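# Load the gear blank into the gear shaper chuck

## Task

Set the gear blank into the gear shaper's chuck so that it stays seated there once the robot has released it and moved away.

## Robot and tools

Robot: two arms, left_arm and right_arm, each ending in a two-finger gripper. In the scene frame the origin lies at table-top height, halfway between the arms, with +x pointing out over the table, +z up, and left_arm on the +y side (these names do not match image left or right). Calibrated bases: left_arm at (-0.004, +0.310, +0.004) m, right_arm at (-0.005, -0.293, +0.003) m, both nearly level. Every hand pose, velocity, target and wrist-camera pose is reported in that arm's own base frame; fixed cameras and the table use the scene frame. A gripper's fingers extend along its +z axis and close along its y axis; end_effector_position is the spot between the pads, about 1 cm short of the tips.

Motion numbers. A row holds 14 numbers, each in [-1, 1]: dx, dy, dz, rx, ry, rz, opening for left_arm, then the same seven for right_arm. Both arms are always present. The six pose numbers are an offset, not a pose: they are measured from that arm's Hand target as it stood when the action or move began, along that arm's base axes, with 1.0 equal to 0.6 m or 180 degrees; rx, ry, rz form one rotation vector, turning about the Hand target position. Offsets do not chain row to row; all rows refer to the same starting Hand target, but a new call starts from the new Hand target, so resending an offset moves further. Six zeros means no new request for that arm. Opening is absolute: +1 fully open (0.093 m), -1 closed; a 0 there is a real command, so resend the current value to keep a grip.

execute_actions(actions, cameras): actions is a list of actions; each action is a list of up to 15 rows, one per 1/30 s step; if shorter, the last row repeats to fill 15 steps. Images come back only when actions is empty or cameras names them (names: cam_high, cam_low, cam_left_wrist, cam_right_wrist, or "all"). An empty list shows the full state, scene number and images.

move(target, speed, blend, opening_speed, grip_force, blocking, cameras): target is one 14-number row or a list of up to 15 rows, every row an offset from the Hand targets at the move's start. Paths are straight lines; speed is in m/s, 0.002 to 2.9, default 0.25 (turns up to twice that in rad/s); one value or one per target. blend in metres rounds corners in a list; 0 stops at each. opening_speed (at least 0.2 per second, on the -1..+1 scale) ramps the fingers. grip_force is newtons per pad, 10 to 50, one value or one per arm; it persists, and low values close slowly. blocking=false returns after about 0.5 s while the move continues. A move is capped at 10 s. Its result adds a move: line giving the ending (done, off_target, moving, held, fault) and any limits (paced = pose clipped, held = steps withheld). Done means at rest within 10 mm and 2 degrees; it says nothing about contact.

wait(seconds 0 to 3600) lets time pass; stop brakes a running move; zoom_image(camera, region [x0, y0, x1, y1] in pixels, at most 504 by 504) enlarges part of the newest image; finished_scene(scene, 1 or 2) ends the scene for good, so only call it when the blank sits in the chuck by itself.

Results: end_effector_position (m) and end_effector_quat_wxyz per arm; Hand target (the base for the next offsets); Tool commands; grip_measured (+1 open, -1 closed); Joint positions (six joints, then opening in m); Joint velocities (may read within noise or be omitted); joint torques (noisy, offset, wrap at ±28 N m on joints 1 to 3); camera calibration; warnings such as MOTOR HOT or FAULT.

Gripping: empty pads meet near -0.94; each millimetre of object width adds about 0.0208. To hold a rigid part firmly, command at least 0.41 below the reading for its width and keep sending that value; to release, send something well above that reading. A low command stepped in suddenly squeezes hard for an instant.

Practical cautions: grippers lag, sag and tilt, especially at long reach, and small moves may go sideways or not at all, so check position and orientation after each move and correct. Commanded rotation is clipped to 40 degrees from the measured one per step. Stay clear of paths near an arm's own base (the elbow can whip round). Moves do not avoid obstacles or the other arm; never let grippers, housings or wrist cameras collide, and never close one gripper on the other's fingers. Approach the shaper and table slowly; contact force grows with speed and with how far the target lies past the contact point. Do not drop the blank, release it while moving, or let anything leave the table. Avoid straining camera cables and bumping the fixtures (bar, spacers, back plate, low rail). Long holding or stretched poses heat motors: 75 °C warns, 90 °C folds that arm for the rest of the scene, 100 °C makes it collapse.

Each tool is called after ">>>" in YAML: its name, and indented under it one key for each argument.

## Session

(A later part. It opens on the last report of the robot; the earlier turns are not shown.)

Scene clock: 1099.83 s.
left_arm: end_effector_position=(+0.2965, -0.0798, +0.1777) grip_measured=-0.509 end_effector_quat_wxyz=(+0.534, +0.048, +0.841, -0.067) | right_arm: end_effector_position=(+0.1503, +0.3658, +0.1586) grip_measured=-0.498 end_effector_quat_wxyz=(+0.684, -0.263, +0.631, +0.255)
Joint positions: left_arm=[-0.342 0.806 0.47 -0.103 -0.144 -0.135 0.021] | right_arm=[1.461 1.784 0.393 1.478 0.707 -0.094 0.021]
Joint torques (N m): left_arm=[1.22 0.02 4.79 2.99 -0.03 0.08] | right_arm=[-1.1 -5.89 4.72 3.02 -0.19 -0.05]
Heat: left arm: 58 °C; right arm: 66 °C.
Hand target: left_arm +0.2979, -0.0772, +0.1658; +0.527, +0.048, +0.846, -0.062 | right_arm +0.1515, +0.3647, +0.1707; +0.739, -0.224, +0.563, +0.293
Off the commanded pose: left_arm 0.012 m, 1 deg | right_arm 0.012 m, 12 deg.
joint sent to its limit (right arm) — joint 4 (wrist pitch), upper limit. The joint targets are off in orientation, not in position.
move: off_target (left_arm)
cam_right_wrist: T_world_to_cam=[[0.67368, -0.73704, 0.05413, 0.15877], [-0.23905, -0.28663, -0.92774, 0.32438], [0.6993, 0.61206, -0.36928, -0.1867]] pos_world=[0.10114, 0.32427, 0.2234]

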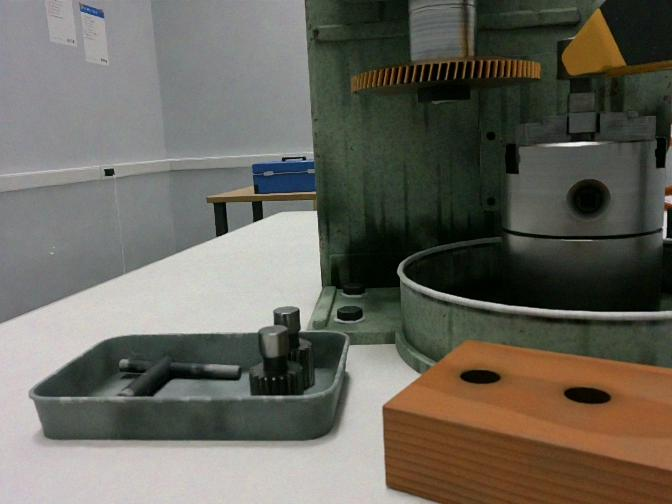

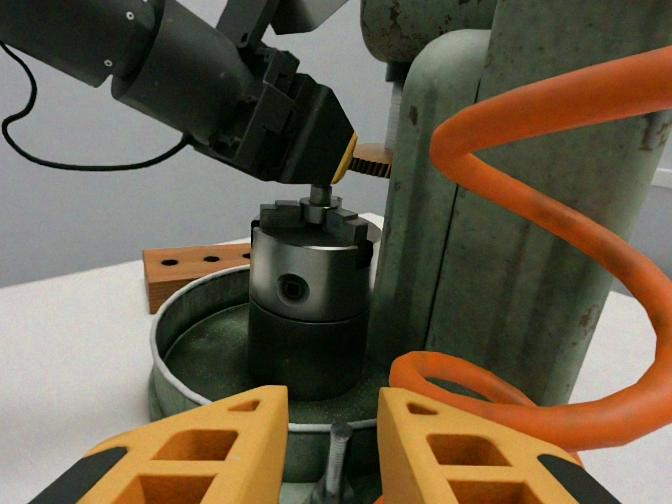

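>>> move:
  target:
    - [0, 0.0027, 0, -0.0099, 0.0017, 0.0048, -0.75, 0, 0, 0, 0, 0, 0, -0.5]
    - [0, 0.0045, 0, -0.0099, 0.0017, 0.0048, -0.75, 0, 0, 0, 0, 0, 0, -0.5]
  speed: 0.01
  cameras: ["cam_low", "cam_right_wrist"]

>>> zoom_image:
  camera: "cam_right_wrist"
  region: [300, 178, 342, 220]

>>> zoom_image:
  camera: "cam_low"
  region: [556, 72, 616, 132]

Scene clock: 1188.47 s.
left_arm: end_effector_position=(+0.2967, -0.0790, +0.1778) grip_measured=-0.509 end_effector_quat_wxyz=(+0.534, +0.042, +0.841, -0.076) | right_arm: end_effector_position=(+0.1503, +0.3658, +0.1586) grip_measured=-0.498 end_effector_quat_wxyz=(+0.684, -0.263, +0.631, +0.255)
Joint positions: left_arm=[-0.328 0.803 0.467 -0.1 -0.123 -0.15 0.021] | right_arm=[1.461 1.784 0.393 1.478 0.707 -0.094 0.021]
Joint torques (N m): left_arm=[1.44 -0.17 4.77 2.96 -0.1 -0.04] | right_arm=[-1.09 -5.91 4.74 3.01 -0.2 -0.05]
Heat: left arm: 60 °C; right arm: 67 °C.
Hand target: left_arm +0.2979, -0.0744, +0.1659; +0.526, +0.033, +0.847, -0.072 | right_arm +0.1515, +0.3647, +0.1707; +0.739, -0.224, +0.563, +0.293
Off the commanded pose: left_arm 0.013 m, 2 deg | right_arm 0.012 m, 12 deg.
joint sent to its limit (right arm) — joint 4 (wrist pitch), upper limit. The joint targets are off in orientation, not in position.
move: off_target (left_arm)
cam_right_wrist: T_world_to_cam=[[0.67368, -0.73704, 0.05413, 0.15877], [-0.23905, -0.28663, -0.92774, 0.32438], [0.6993, 0.61206, -0.36928, -0.1867]] pos_world=[0.10114, 0.32427, 0.2234]

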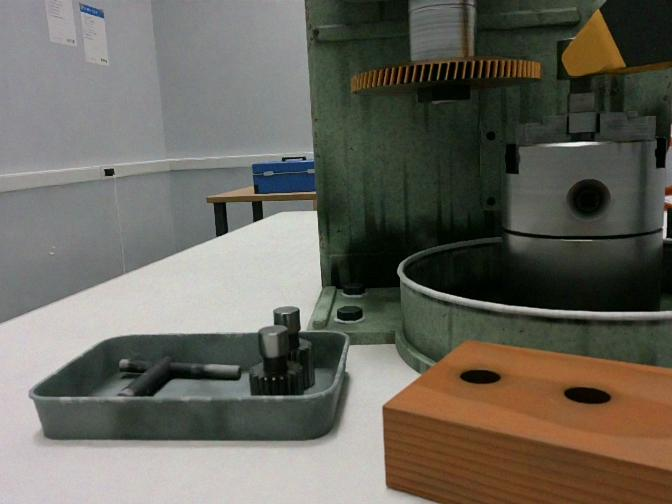

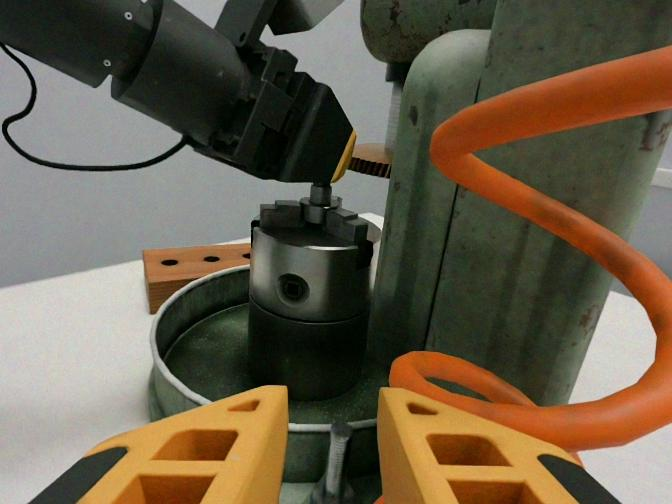

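Scaled by 12.000 from the camera's image (finer frame: 960x720).

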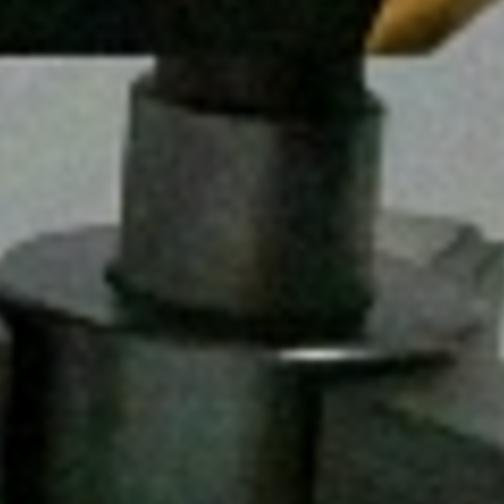

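Scaled by 8.400 from the camera's image (finer frame: 960x720).

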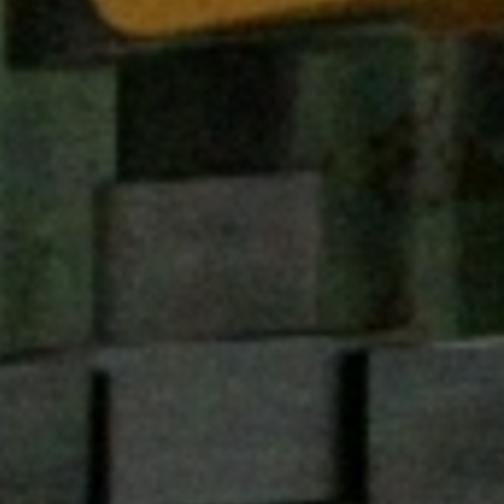

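>>> move:
  target:
    - [0, 0.005, -0.0083, -0.0148, 0.0026, 0.0072, -0.75, 0, 0, 0, 0, 0, 0, -0.5]
    - [0, -0.003, -0.0083, -0.0148, 0.0026, 0.0072, -0.75, 0, 0, 0, 0, 0, 0, -0.5]
    - [0, 0.006, -0.0083, -0.0148, 0.0026, 0.0072, -0.75, 0, 0, 0, 0, 0, 0, -0.5]
    - [0, 0.001, -0.0083, -0.0148, 0.0026, 0.0072, -0.75, 0, 0, 0, 0, 0, 0, -0.5]
  speed: 0.02
  cameras: ["cam_low", "cam_right_wrist"]

>>> zoom_image:
  camera: "cam_right_wrist"
  region: [300, 178, 342, 220]

>>> zoom_image:
  camera: "cam_low"
  region: [556, 72, 616, 132]

Scene clock: 1201.43 s.
left_arm: end_effector_position=(+0.2983, -0.0773, +0.1782) grip_measured=-0.509 end_effector_quat_wxyz=(+0.539, +0.017, +0.836, -0.098) | right_arm: end_effector_position=(+0.1503, +0.3658, +0.1586) grip_measured=-0.498 end_effector_quat_wxyz=(+0.684, -0.263, +0.631, +0.255)
Joint positions: left_arm=[-0.307 0.797 0.448 -0.063 -0.098 -0.202 0.021] | right_arm=[1.461 1.784 0.393 1.478 0.707 -0.094 0.021]
Joint torques (N m): left_arm=[-0.16 0.51 4.82 2.78 -0.31 -0.01] | right_arm=[-1.09 -5.91 4.75 3.02 -0.19 -0.06]
Heat: left arm: 59 °C; right arm: 68 °C.
Hand target: left_arm +0.2979, -0.0739, +0.1609; +0.524, +0.011, +0.847, -0.086 | right_arm +0.1515, +0.3647, +0.1707; +0.739, -0.224, +0.563, +0.293
Off the commanded pose: left_arm 0.018 m, 3 deg | right_arm 0.012 m, 12 deg.
joint sent to its limit (right arm) — joint 4 (wrist pitch), upper limit. The joint targets are off in orientation, not in position.
move: off_target (left_arm)
cam_right_wrist: T_world_to_cam=[[0.67368, -0.73704, 0.05413, 0.15877], [-0.23905, -0.28663, -0.92774, 0.32438], [0.6993, 0.61206, -0.36928, -0.1867]] pos_world=[0.10114, 0.32427, 0.2234]

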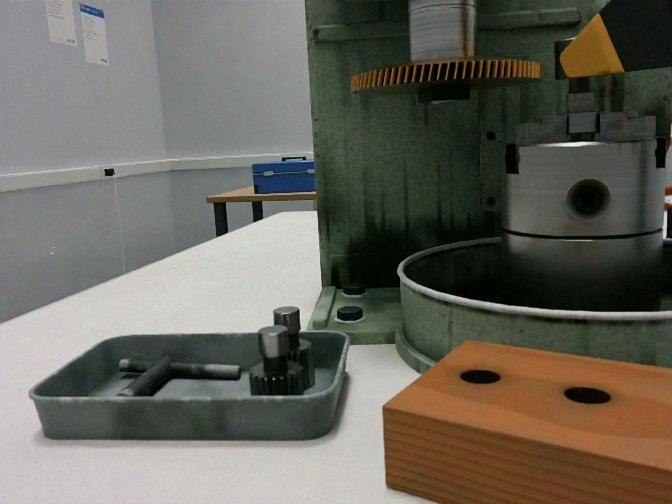

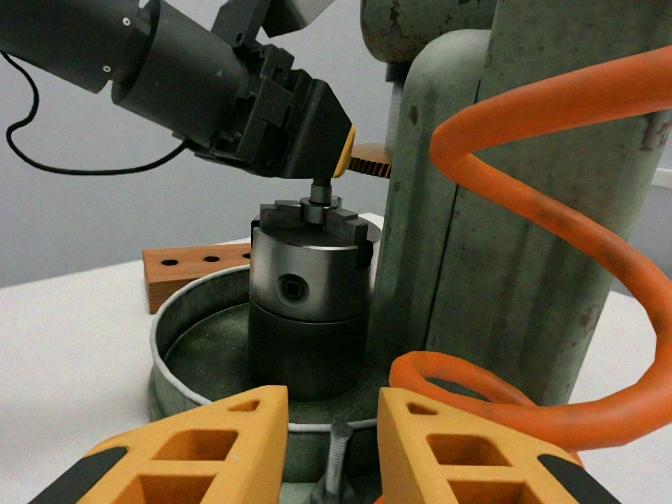

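Scaled by 12.000 from the camera's image (finer frame: 960x720).

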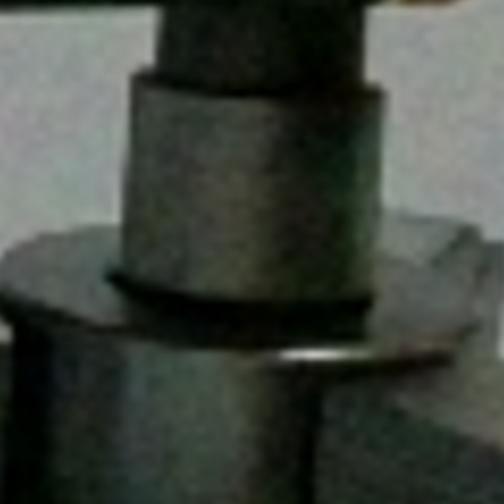

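Scaled by 8.400 from the camera's image (finer frame: 960x720).

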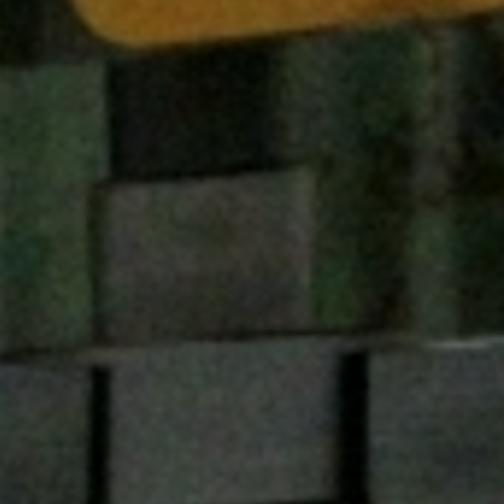

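>>> move:
  target:
    - [0.0043, -0.0042, 0.005, 0.0148, -0.0026, -0.0072, -0.75, 0, 0, 0, 0, 0, 0, -0.5]
    - [0.0028, -0.0007, 0.005, 0.0148, -0.0026, -0.0072, -0.75, 0, 0, 0, 0, 0, 0, -0.5]
    - [-0.0007, 0.0008, 0.005, 0.0148, -0.0026, -0.0072, -0.75, 0, 0, 0, 0, 0, 0, -0.5]
    - [-0.0042, -0.0007, 0.005, 0.0148, -0.0026, -0.0072, -0.75, 0, 0, 0, 0, 0, 0, -0.5]
    - [-0.0057, -0.0042, 0.005, 0.0148, -0.0026, -0.0072, -0.75, 0, 0, 0, 0, 0, 0, -0.5]
    - [-0.0042, -0.0077, 0.005, 0.0148, -0.0026, -0.0072, -0.75, 0, 0, 0, 0, 0, 0, -0.5]
    - [-0.0007, -0.0092, 0.005, 0.0148, -0.0026, -0.0072, -0.75, 0, 0, 0, 0, 0, 0, -0.5]
    - [0.0028, -0.0077, 0.005, 0.0148, -0.0026, -0.0072, -0.75, 0, 0, 0, 0, 0, 0, -0.5]
    - [-0.0007, -0.0042, 0.005, 0.0148, -0.0026, -0.0072, -0.75, 0, 0, 0, 0, 0, 0, -0.5]
  speed: 0.015
  blend: 0.0015
  cameras: ["cam_low", "cam_right_wrist"]

>>> zoom_image:
  camera: "cam_right_wrist"
  region: [300, 178, 342, 220]

>>> zoom_image:
  camera: "cam_low"
  region: [556, 72, 616, 132]

Scene clock: 1261.93 s.
left_arm: end_effector_position=(+0.2979, -0.0789, +0.1778) grip_measured=-0.509 end_effector_quat_wxyz=(+0.542, +0.030, +0.836, -0.080) | right_arm: end_effector_position=(+0.1503, +0.3658, +0.1586) grip_measured=-0.498 end_effector_quat_wxyz=(+0.684, -0.263, +0.631, +0.255)
Joint positions: left_arm=[-0.335 0.801 0.448 -0.062 -0.14 -0.172 0.021] | right_arm=[1.461 1.784 0.393 1.478 0.707 -0.094 0.021]
Joint torques (N m): left_arm=[1.03 0.27 5.86 2.62 -0.05 0.1] | right_arm=[-1.1 -5.91 4.74 3.02 -0.19 -0.05]
Heat: left arm: 60 °C; right arm: 68 °C.
Hand target: left_arm +0.2975, -0.0763, +0.1639; +0.526, +0.033, +0.847, -0.072 | right_arm +0.1515, +0.3647, +0.1707; +0.739, -0.224, +0.563, +0.293
Off the commanded pose: left_arm 0.014 m, 2 deg | right_arm 0.012 m, 12 deg.
joint sent to its limit (right arm) — joint 4 (wrist pitch), upper limit. The joint targets are off in orientation, not in position.
move: off_target (left_arm); blend cut to 0.0011 m at target 1, 0.0011 m at target 2, 0.0011 m at target 3, 0.0011 m at target 4, 0.0011 m at target 5, 0.0011 m at target 6, 0.0011 m at target 7, 0.0011 m at target 8
cam_right_wrist: T_world_to_cam=[[0.67368, -0.73704, 0.05413, 0.15877], [-0.23905, -0.28663, -0.92774, 0.32438], [0.6993, 0.61206, -0.36928, -0.1867]] pos_world=[0.10114, 0.32427, 0.2234]

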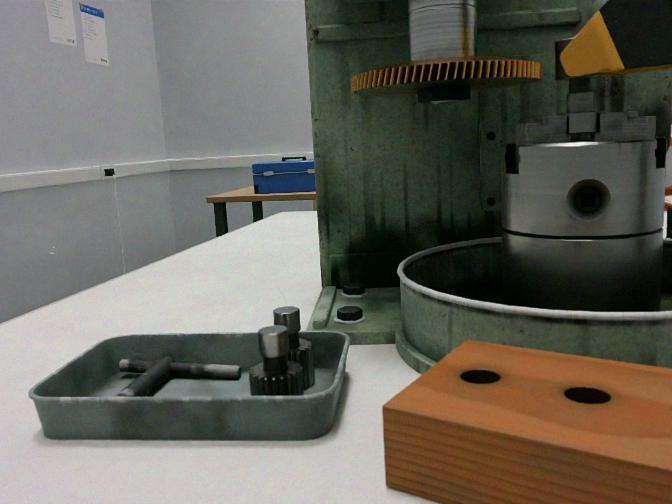

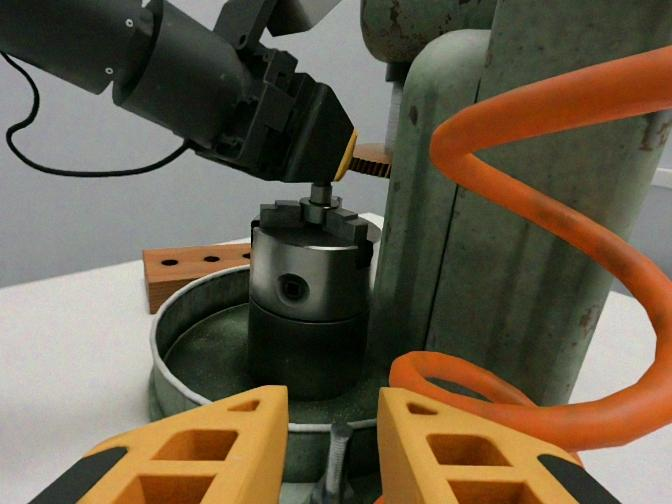

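Scaled by 12.000 from the camera's image (finer frame: 960x720).

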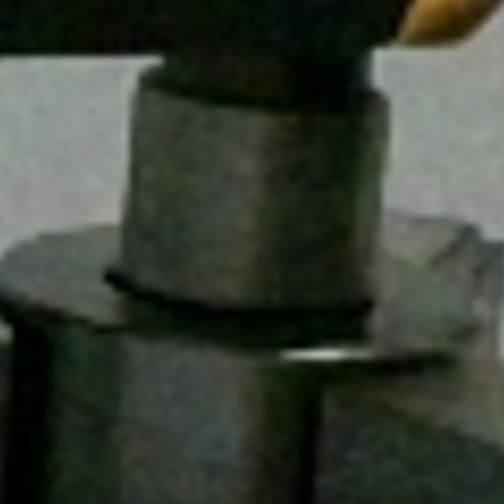

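Scaled by 8.400 from the camera's image (finer frame: 960x720).

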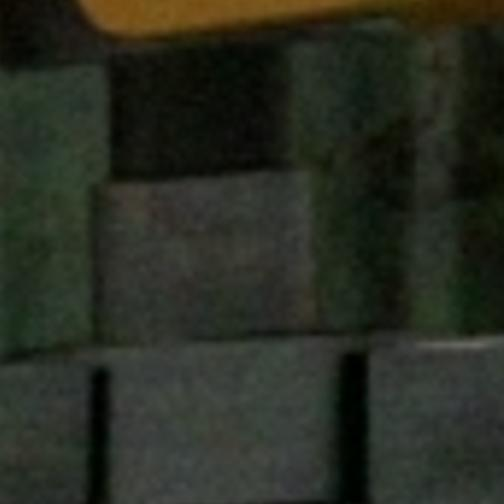

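>>> move:
  target:
    - [0.003, 0.005, 0.1077, 0.00746, -0.01539, -0.00461, -0.75, 0, 0, 0, 0, 0, 0, -0.5]
    - [0.003, -0.0092, 0.0458, 0.00746, -0.01539, -0.00461, -0.75, 0, 0, 0, 0, 0, 0, -0.5]
  speed: 0.08
  cameras: ["cam_low", "cam_right_wrist"]

>>> zoom_image:
  camera: "cam_right_wrist"
  region: [300, 174, 342, 216]

>>> zoom_image:
  camera: "cam_low"
  region: [546, 60, 618, 132]

Scene clock: 1323.07 s.
left_arm: end_effector_position=(+0.2954, -0.0799, +0.1875) grip_measured=-0.509 end_effector_quat_wxyz=(+0.532, +0.052, +0.843, -0.062) | right_arm: end_effector_position=(+0.1503, +0.3658, +0.1586) grip_measured=-0.498 end_effector_quat_wxyz=(+0.684, -0.263, +0.631, +0.255)
Joint positions: left_arm=[-0.349 0.8 0.513 -0.158 -0.155 -0.127 0.021] | right_arm=[1.461 1.784 0.393 1.478 0.707 -0.094 0.021]
Joint torques (N m): left_arm=[-0.7 -0.9 6.17 3.24 -0.21 -0.05] | right_arm=[-1.07 -5.93 4.74 3.02 -0.19 -0.06]
Heat: left arm: 58 °C; right arm: 69 °C.
Hand target: left_arm +0.2993, -0.0819, +0.1914; +0.545, +0.047, +0.834, -0.065 | right_arm +0.1515, +0.3647, +0.1707; +0.739, -0.224, +0.563, +0.293
Off the commanded pose: left_arm 0.006 m, 2 deg | right_arm 0.012 m, 12 deg.
joint sent to its limit (right arm) — joint 4 (wrist pitch), upper limit. The joint targets are off in orientation, not in position.
move: done
cam_right_wrist: T_world_to_cam=[[0.67368, -0.73704, 0.05413, 0.15877], [-0.23905, -0.28663, -0.92774, 0.32438], [0.6993, 0.61206, -0.36928, -0.1867]] pos_world=[0.10114, 0.32427, 0.2234]

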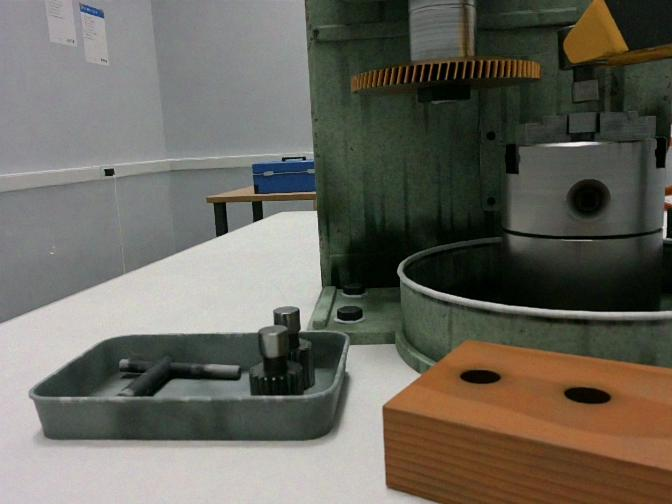

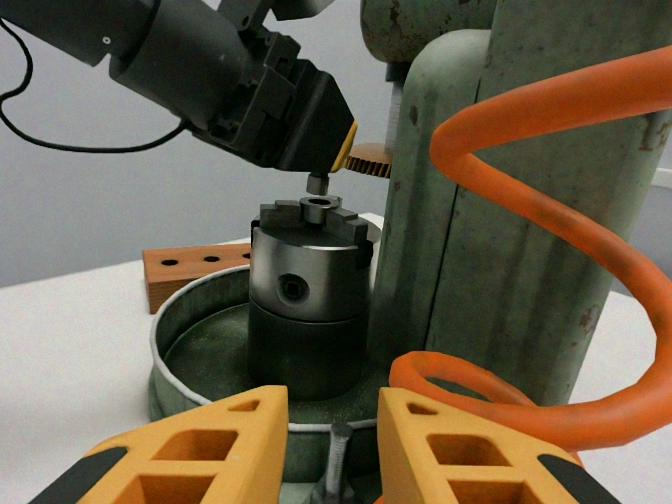

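Scaled by 12.000 from the camera's image (finer frame: 960x720).

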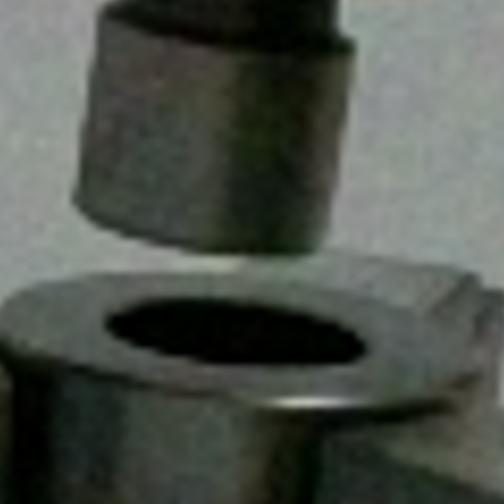

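Scaled by 7.000 from the camera's image (finer frame: 960x720).

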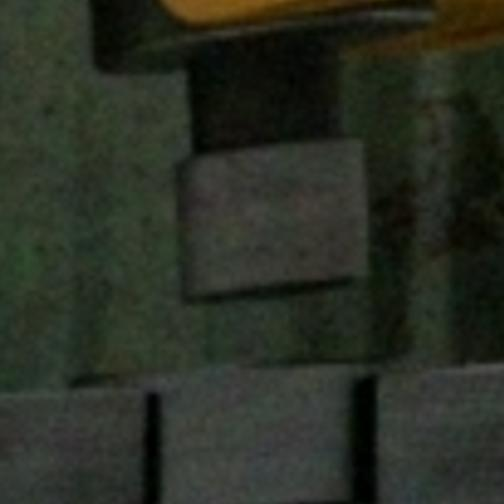

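>>> move:
  target:
    - [0.0017, 0.0067, 0.05, -0.01178, -0.01499, 0.00377, -0.75, 0, 0, 0, 0, 0, 0, -0.5]
    - [0.0017, 0.0005, -0.005, -0.01178, -0.01499, 0.00377, -0.75, 0, 0, 0, 0, 0, 0, -0.5]
  speed: 0.08
  cameras: ["cam_low", "cam_right_wrist"]

>>> zoom_image:
  camera: "cam_right_wrist"
  region: [300, 174, 342, 216]

>>> zoom_image:
  camera: "cam_low"
  region: [546, 60, 618, 132]

Scene clock: 1361.60 s.
left_arm: end_effector_position=(+0.2967, -0.0796, +0.1840) grip_measured=-0.509 end_effector_quat_wxyz=(+0.553, +0.040, +0.829, -0.072) | right_arm: end_effector_position=(+0.1503, +0.3658, +0.1586) grip_measured=-0.498 end_effector_quat_wxyz=(+0.684, -0.263, +0.631, +0.255)
Joint positions: left_arm=[-0.349 0.783 0.449 -0.058 -0.159 -0.147 0.021] | right_arm=[1.461 1.784 0.393 1.478 0.707 -0.094 0.021]
Joint torques (N m): left_arm=[-0.7 -0.61 6.26 3.29 -0.2 -0.05] | right_arm=[-1.1 -5.93 4.75 3.02 -0.19 -0.06]
Heat: left arm: 60 °C; right arm: 69 °C.
Hand target: left_arm +0.3003, -0.0815, +0.1883; +0.566, +0.033, +0.820, -0.076 | right_arm +0.1515, +0.3647, +0.1707; +0.739, -0.224, +0.563, +0.293
Off the commanded pose: left_arm 0.006 m, 2 deg | right_arm 0.012 m, 12 deg.
joint sent to its limit (right arm) — joint 4 (wrist pitch), upper limit. The joint targets are off in orientation, not in position.
move: done
cam_right_wrist: T_world_to_cam=[[0.67368, -0.73704, 0.05413, 0.15877], [-0.23905, -0.28663, -0.92774, 0.32438], [0.6993, 0.61206, -0.36928, -0.1867]] pos_world=[0.10114, 0.32427, 0.2234]

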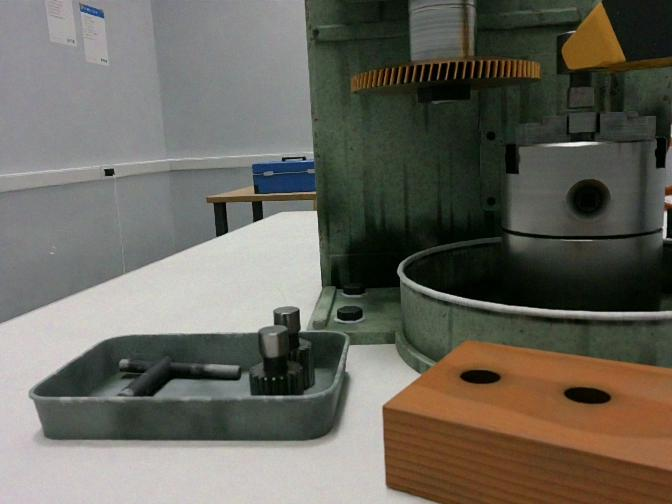

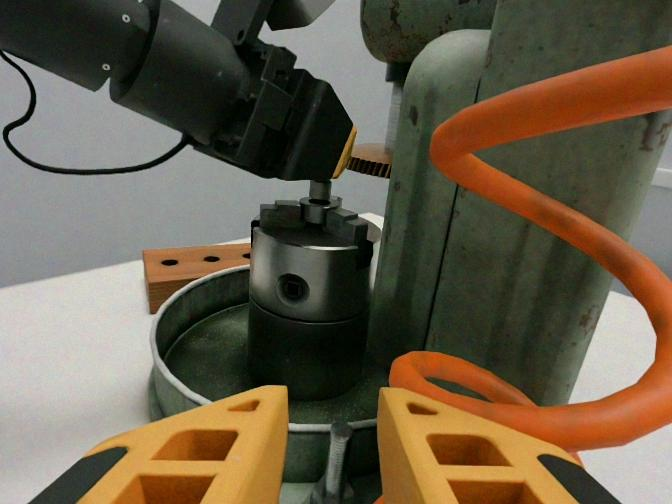

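Scaled by 12.000 from the camera's image (finer frame: 960x720).

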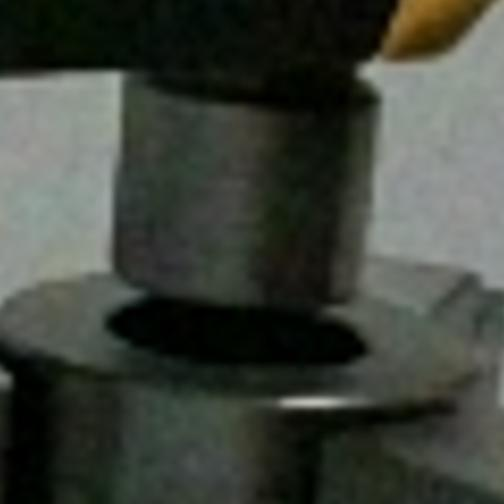

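Scaled by 7.000 from the camera's image (finer frame: 960x720).

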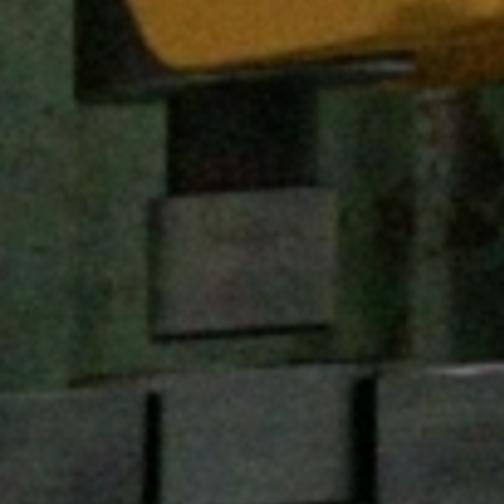

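>>> move:
  target:
    - [0, -0.001, -0.01, 0, 0, 0, -0.75, 0, 0, 0, 0, 0, 0, -0.5]
    - [0, 0.002, -0.01, 0, 0, 0, -0.75, 0, 0, 0, 0, 0, 0, -0.5]
    - [0, 0.002, -0.01, -0.00076, -0.0044, 0, -0.75, 0, 0, 0, 0, 0, 0, -0.5]
    - [0, -0.004, -0.01, -0.00076, -0.0044, 0, -0.75, 0, 0, 0, 0, 0, 0, -0.5]
    - [0, -0.004, -0.01, 0.00076, 0.0044, 0, -0.75, 0, 0, 0, 0, 0, 0, -0.5]
    - [0, 0.002, -0.01, 0.00076, 0.0044, 0, -0.75, 0, 0, 0, 0, 0, 0, -0.5]
    - [0, -0.001, -0.0117, 0, 0, 0, -0.75, 0, 0, 0, 0, 0, 0, -0.5]
  speed: 0.015
  cameras: ["cam_low", "cam_right_wrist"]

>>> zoom_image:
  camera: "cam_right_wrist"
  region: [300, 174, 342, 216]

>>> zoom_image:
  camera: "cam_low"
  region: [546, 60, 618, 132]

Scene clock: 1400.20 s.
left_arm: end_effector_position=(+0.2992, -0.0814, +0.1807) grip_measured=-0.509 end_effector_quat_wxyz=(+0.564, +0.036, +0.822, -0.074) | right_arm: end_effector_position=(+0.1503, +0.3658, +0.1586) grip_measured=-0.498 end_effector_quat_wxyz=(+0.684, -0.263, +0.631, +0.255)
Joint positions: left_arm=[-0.359 0.795 0.415 0.012 -0.173 -0.152 0.021] | right_arm=[1.461 1.784 0.393 1.478 0.707 -0.094 0.021]
Joint torques (N m): left_arm=[-0.2 -0.99 6.86 2.91 -0.11 -0.04] | right_arm=[-1.1 -5.93 4.75 3.02 -0.19 -0.05]
Heat: left arm: 61 °C; right arm: 70 °C.
Hand target: left_arm +0.3004, -0.0822, +0.1814; +0.566, +0.033, +0.820, -0.076 | right_arm +0.1515, +0.3647, +0.1707; +0.739, -0.224, +0.563, +0.293
Off the commanded pose: left_arm 0.001 m, 1 deg | right_arm 0.012 m, 12 deg.
joint sent to its limit (right arm) — joint 4 (wrist pitch), upper limit. The joint targets are off in orientation, not in position.
move: done
cam_right_wrist: T_world_to_cam=[[0.67368, -0.73704, 0.05413, 0.15877], [-0.23905, -0.28663, -0.92774, 0.32438], [0.6993, 0.61206, -0.36928, -0.1867]] pos_world=[0.10114, 0.32427, 0.2234]

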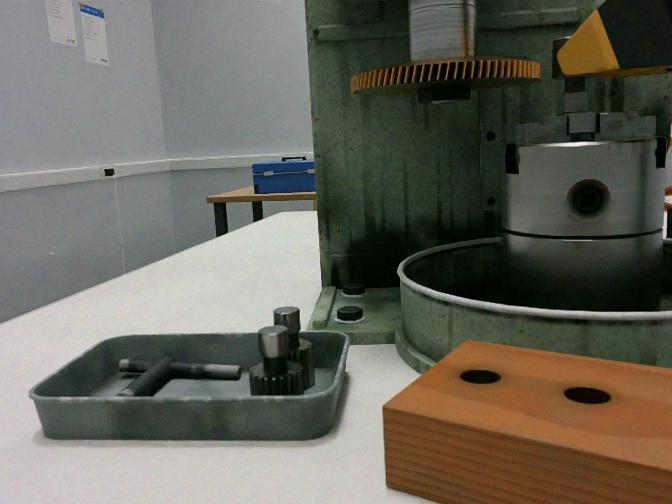

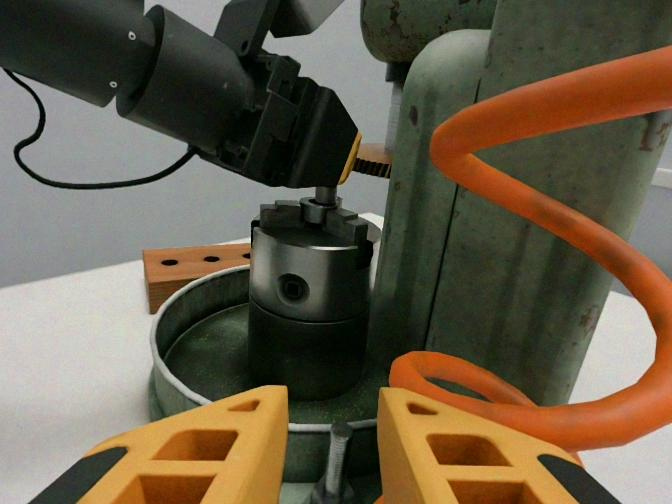

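Scaled by 12.000 from the camera's image (finer frame: 960x720).

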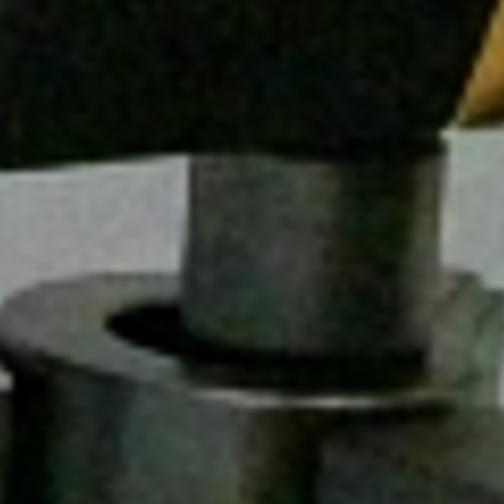

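Scaled by 7.000 from the camera's image (finer frame: 960x720).

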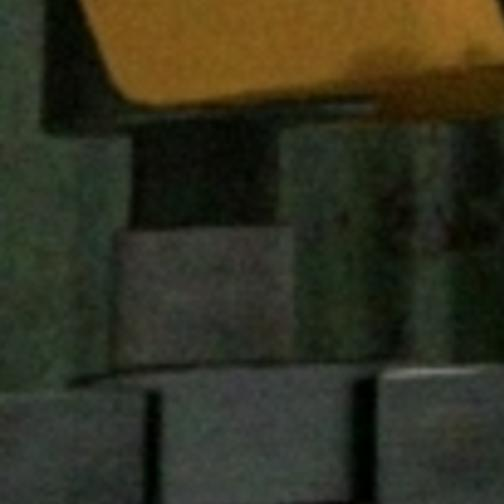

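>>> move:
  target:
    - [0, 0.0067, 0.062, 0, 0, 0, -0.75, 0, 0, 0, 0, 0, 0, -0.5]
    - [0, 0.0002, 0.0007, 0, 0, 0, -0.75, 0, 0, 0, 0, 0, 0, -0.5]
  speed: 0.08
  cameras: ["cam_low", "cam_right_wrist"]

>>> zoom_image:
  camera: "cam_right_wrist"
  region: [300, 174, 342, 216]

>>> zoom_image:
  camera: "cam_low"
  region: [546, 60, 618, 132]

Scene clock: 1410.97 s.
left_arm: end_effector_position=(+0.2970, -0.0804, +0.1806) grip_measured=-0.509 end_effector_quat_wxyz=(+0.556, +0.038, +0.827, -0.073) | right_arm: end_effector_position=(+0.1503, +0.3658, +0.1586) grip_measured=-0.498 end_effector_quat_wxyz=(+0.684, -0.263, +0.631, +0.255)
Joint positions: left_arm=[-0.354 0.786 0.43 -0.03 -0.165 -0.152 0.021] | right_arm=[1.461 1.784 0.393 1.478 0.707 -0.094 0.021]
Joint torques (N m): left_arm=[-0.58 -0.31 5.78 3.33 -0.19 -0.05] | right_arm=[-1.11 -5.93 4.75 3.01 -0.19 -0.05]
Heat: left arm: 59 °C; right arm: 70 °C.
Hand target: left_arm +0.3003, -0.0821, +0.1818; +0.566, +0.033, +0.820, -0.076 | right_arm +0.1515, +0.3647, +0.1707; +0.739, -0.224, +0.563, +0.293
Off the commanded pose: left_arm 0.004 m, 2 deg | right_arm 0.012 m, 12 deg.
joint sent to its limit (right arm) — joint 4 (wrist pitch), upper limit. The joint targets are off in orientation, not in position.
move: done
cam_right_wrist: T_world_to_cam=[[0.67368, -0.73704, 0.05413, 0.15877], [-0.23905, -0.28663, -0.92774, 0.32438], [0.6993, 0.61206, -0.36928, -0.1867]] pos_world=[0.10114, 0.32427, 0.2234]

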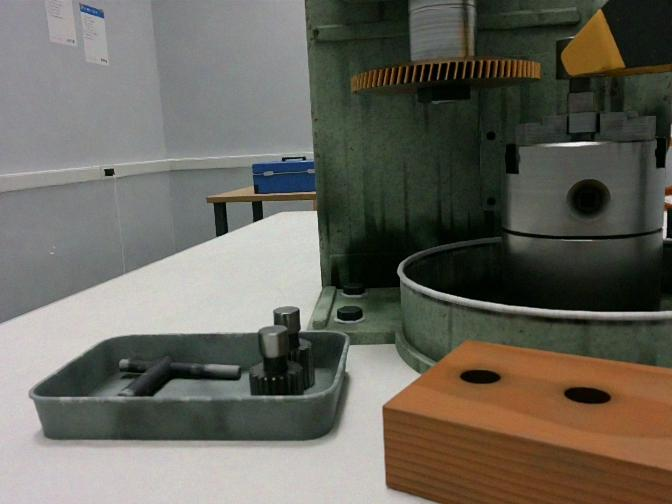

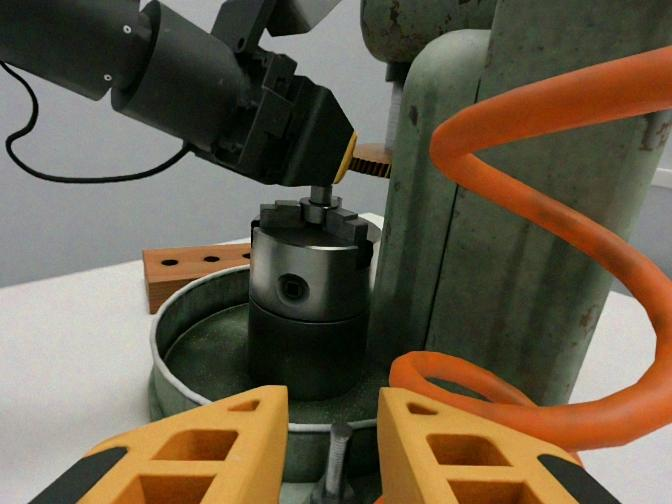

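Scaled by 12.000 from the camera's image (finer frame: 960x720).

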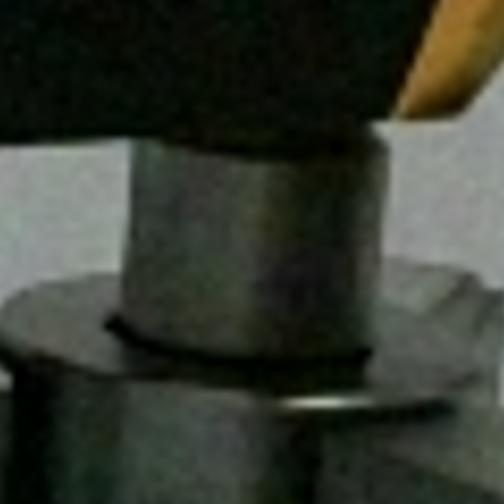

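Scaled by 7.000 from the camera's image (finer frame: 960x720).

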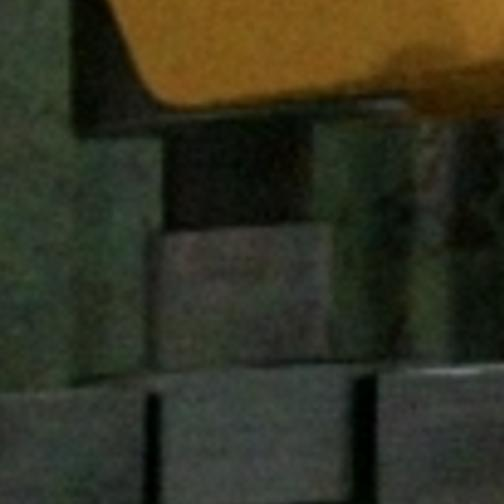

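>>> move:
  target:
    - [0, 0.0067, -0.0017, 0, 0, 0, -0.75, 0, 0, 0, 0, 0, 0, -0.5]
  speed: 0.006
  cameras: ["cam_low", "cam_right_wrist"]

>>> zoom_image:
  camera: "cam_right_wrist"
  region: [300, 174, 342, 216]

>>> zoom_image:
  camera: "cam_low"
  region: [546, 60, 618, 132]

Scene clock: 1428.47 s.
left_arm: end_effector_position=(+0.2974, -0.0792, +0.1800) grip_measured=-0.509 end_effector_quat_wxyz=(+0.556, +0.036, +0.827, -0.073) | right_arm: end_effector_position=(+0.1503, +0.3658, +0.1586) grip_measured=-0.498 end_effector_quat_wxyz=(+0.684, -0.263, +0.631, +0.255)
Joint positions: left_arm=[-0.348 0.786 0.426 -0.024 -0.161 -0.152 0.021] | right_arm=[1.461 1.784 0.393 1.478 0.707 -0.094 0.021]
Joint torques (N m): left_arm=[1.07 -0.87 5.63 3.28 -0.01 0.06] | right_arm=[-1.13 -5.87 4.77 3.02 -0.2 -0.06]
Heat: left arm: 59 °C; right arm: 70 °C.
Hand target: left_arm +0.3003, -0.0781, +0.1808; +0.566, +0.034, +0.820, -0.076 | right_arm +0.1515, +0.3647, +0.1707; +0.739, -0.224, +0.563, +0.293
Off the commanded pose: left_arm 0.003 m, 1 deg | right_arm 0.012 m, 12 deg.
joint sent to its limit (right arm) — joint 4 (wrist pitch), upper limit. The joint targets are off in orientation, not in position.
move: done
cam_right_wrist: T_world_to_cam=[[0.67368, -0.73704, 0.05413, 0.15877], [-0.23905, -0.28663, -0.92774, 0.32438], [0.6993, 0.61206, -0.36928, -0.1867]] pos_world=[0.10114, 0.32427, 0.2234]

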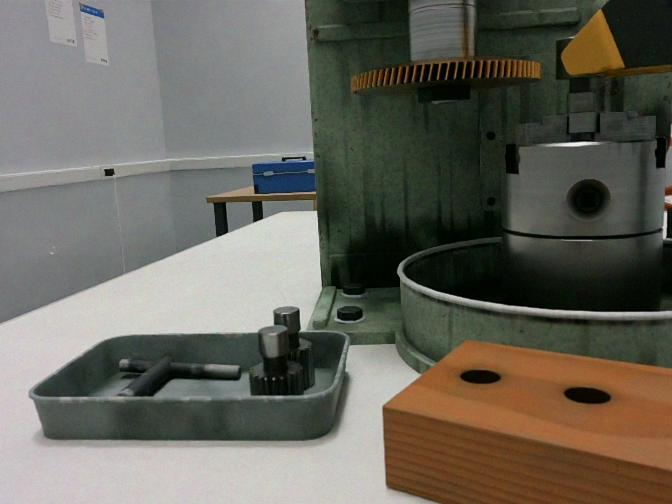

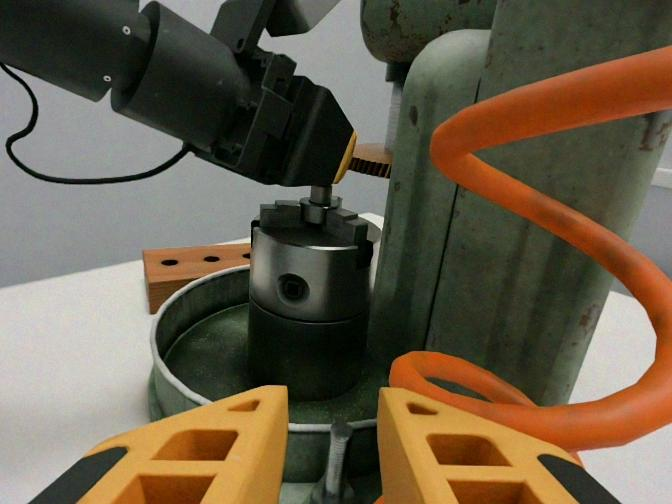

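Scaled by 12.000 from the camera's image (finer frame: 960x720).

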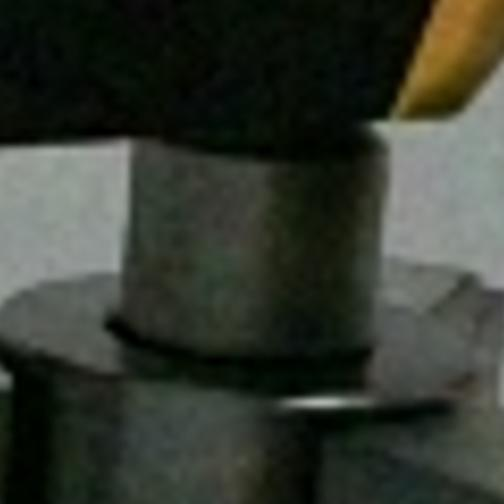

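Scaled by 7.000 from the camera's image (finer frame: 960x720).

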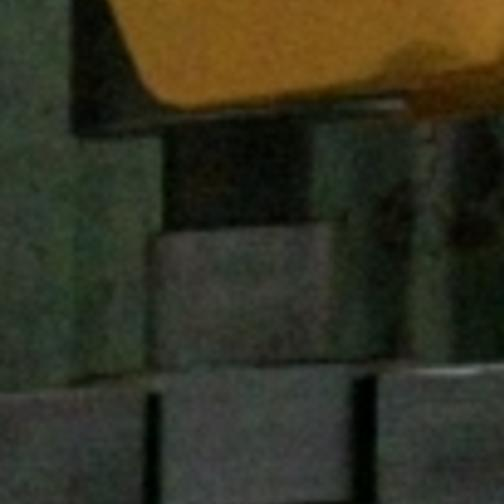

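>>> move:
  target:
    - [0, -0.0045, 0.0633, 0.0441, -0.0078, -0.0166, -0.75, 0, 0, 0, 0, 0, 0, -0.5]
    - [0, -0.0128, 0.0033, 0.0441, -0.0078, -0.0166, -0.75, 0, 0, 0, 0, 0, 0, -0.5]
  speed: [0.08, 0.06]
  cameras: ["cam_low", "cam_right_wrist"]

>>> zoom_image:
  camera: "cam_right_wrist"
  region: [300, 174, 342, 216]

>>> zoom_image:
  camera: "cam_low"
  region: [546, 60, 618, 132]

Scene clock: 1506.87 s.
left_arm: end_effector_position=(+0.2965, -0.0829, +0.1799) grip_measured=-0.509 end_effector_quat_wxyz=(+0.557, +0.095, +0.825, -0.031) | right_arm: end_effector_position=(+0.1503, +0.3658, +0.1586) grip_measured=-0.498 end_effector_quat_wxyz=(+0.684, -0.263, +0.631, +0.255)
Joint positions: left_arm=[-0.376 0.794 0.436 -0.037 -0.19 -0.019 0.021] | right_arm=[1.461 1.784 0.393 1.478 0.707 -0.094 0.021]
Joint torques (N m): left_arm=[-0.54 -0.44 5.85 3.4 -0.11 0.05] | right_arm=[-1.1 -5.91 4.74 3.02 -0.19 -0.05]
Heat: left arm: 62 °C; right arm: 70 °C.
Hand target: left_arm +0.3003, -0.0857, +0.1827; +0.570, +0.095, +0.815, -0.033 | right_arm +0.1515, +0.3647, +0.1707; +0.739, -0.224, +0.563, +0.293
Off the commanded pose: left_arm 0.006 m, 2 deg | right_arm 0.012 m, 12 deg.
joint sent to its limit (right arm) — joint 4 (wrist pitch), upper limit. The joint targets are off in orientation, not in position.
move: done
cam_right_wrist: T_world_to_cam=[[0.67368, -0.73704, 0.05413, 0.15877], [-0.23905, -0.28663, -0.92774, 0.32438], [0.6993, 0.61206, -0.36928, -0.1867]] pos_world=[0.10114, 0.32427, 0.2234]

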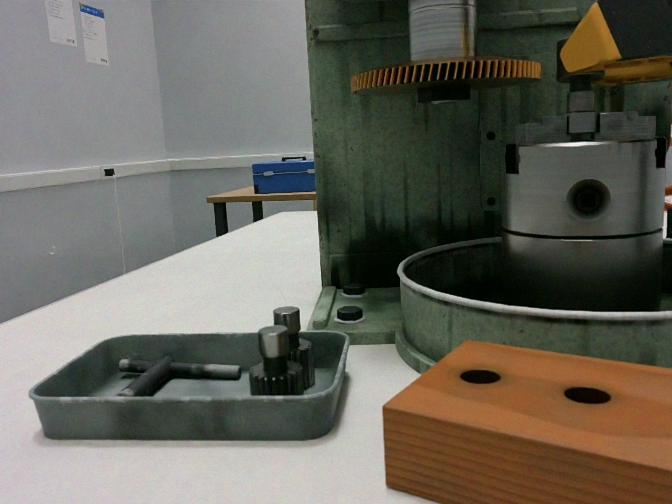

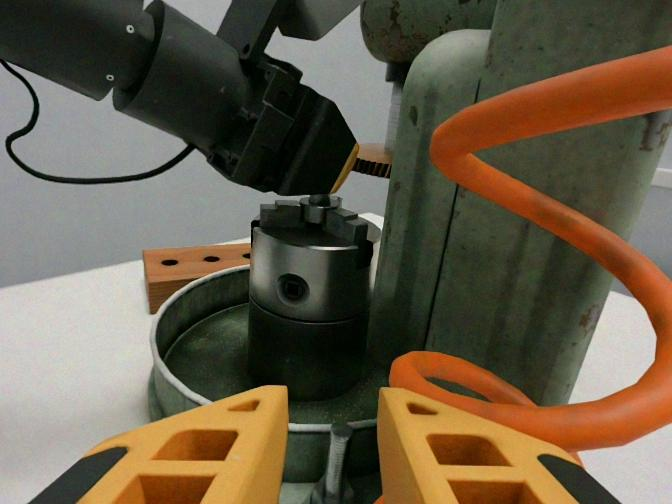

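Scaled by 12.000 from the camera's image (finer frame: 960x720).

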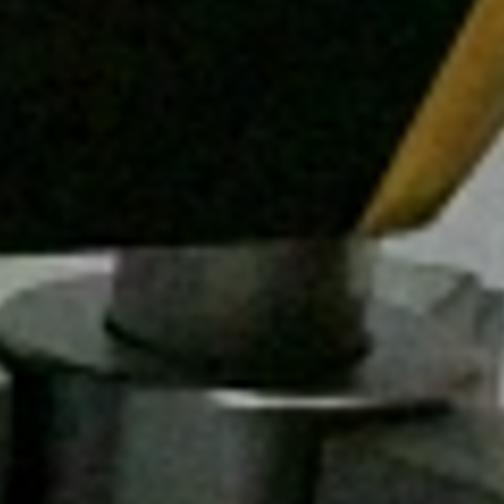

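Scaled by 7.000 from the camera's image (finer frame: 960x720).

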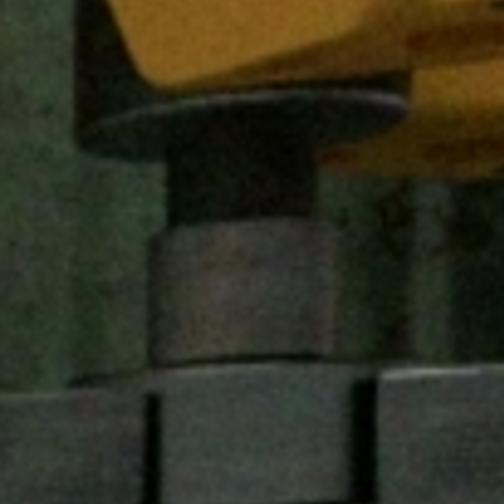

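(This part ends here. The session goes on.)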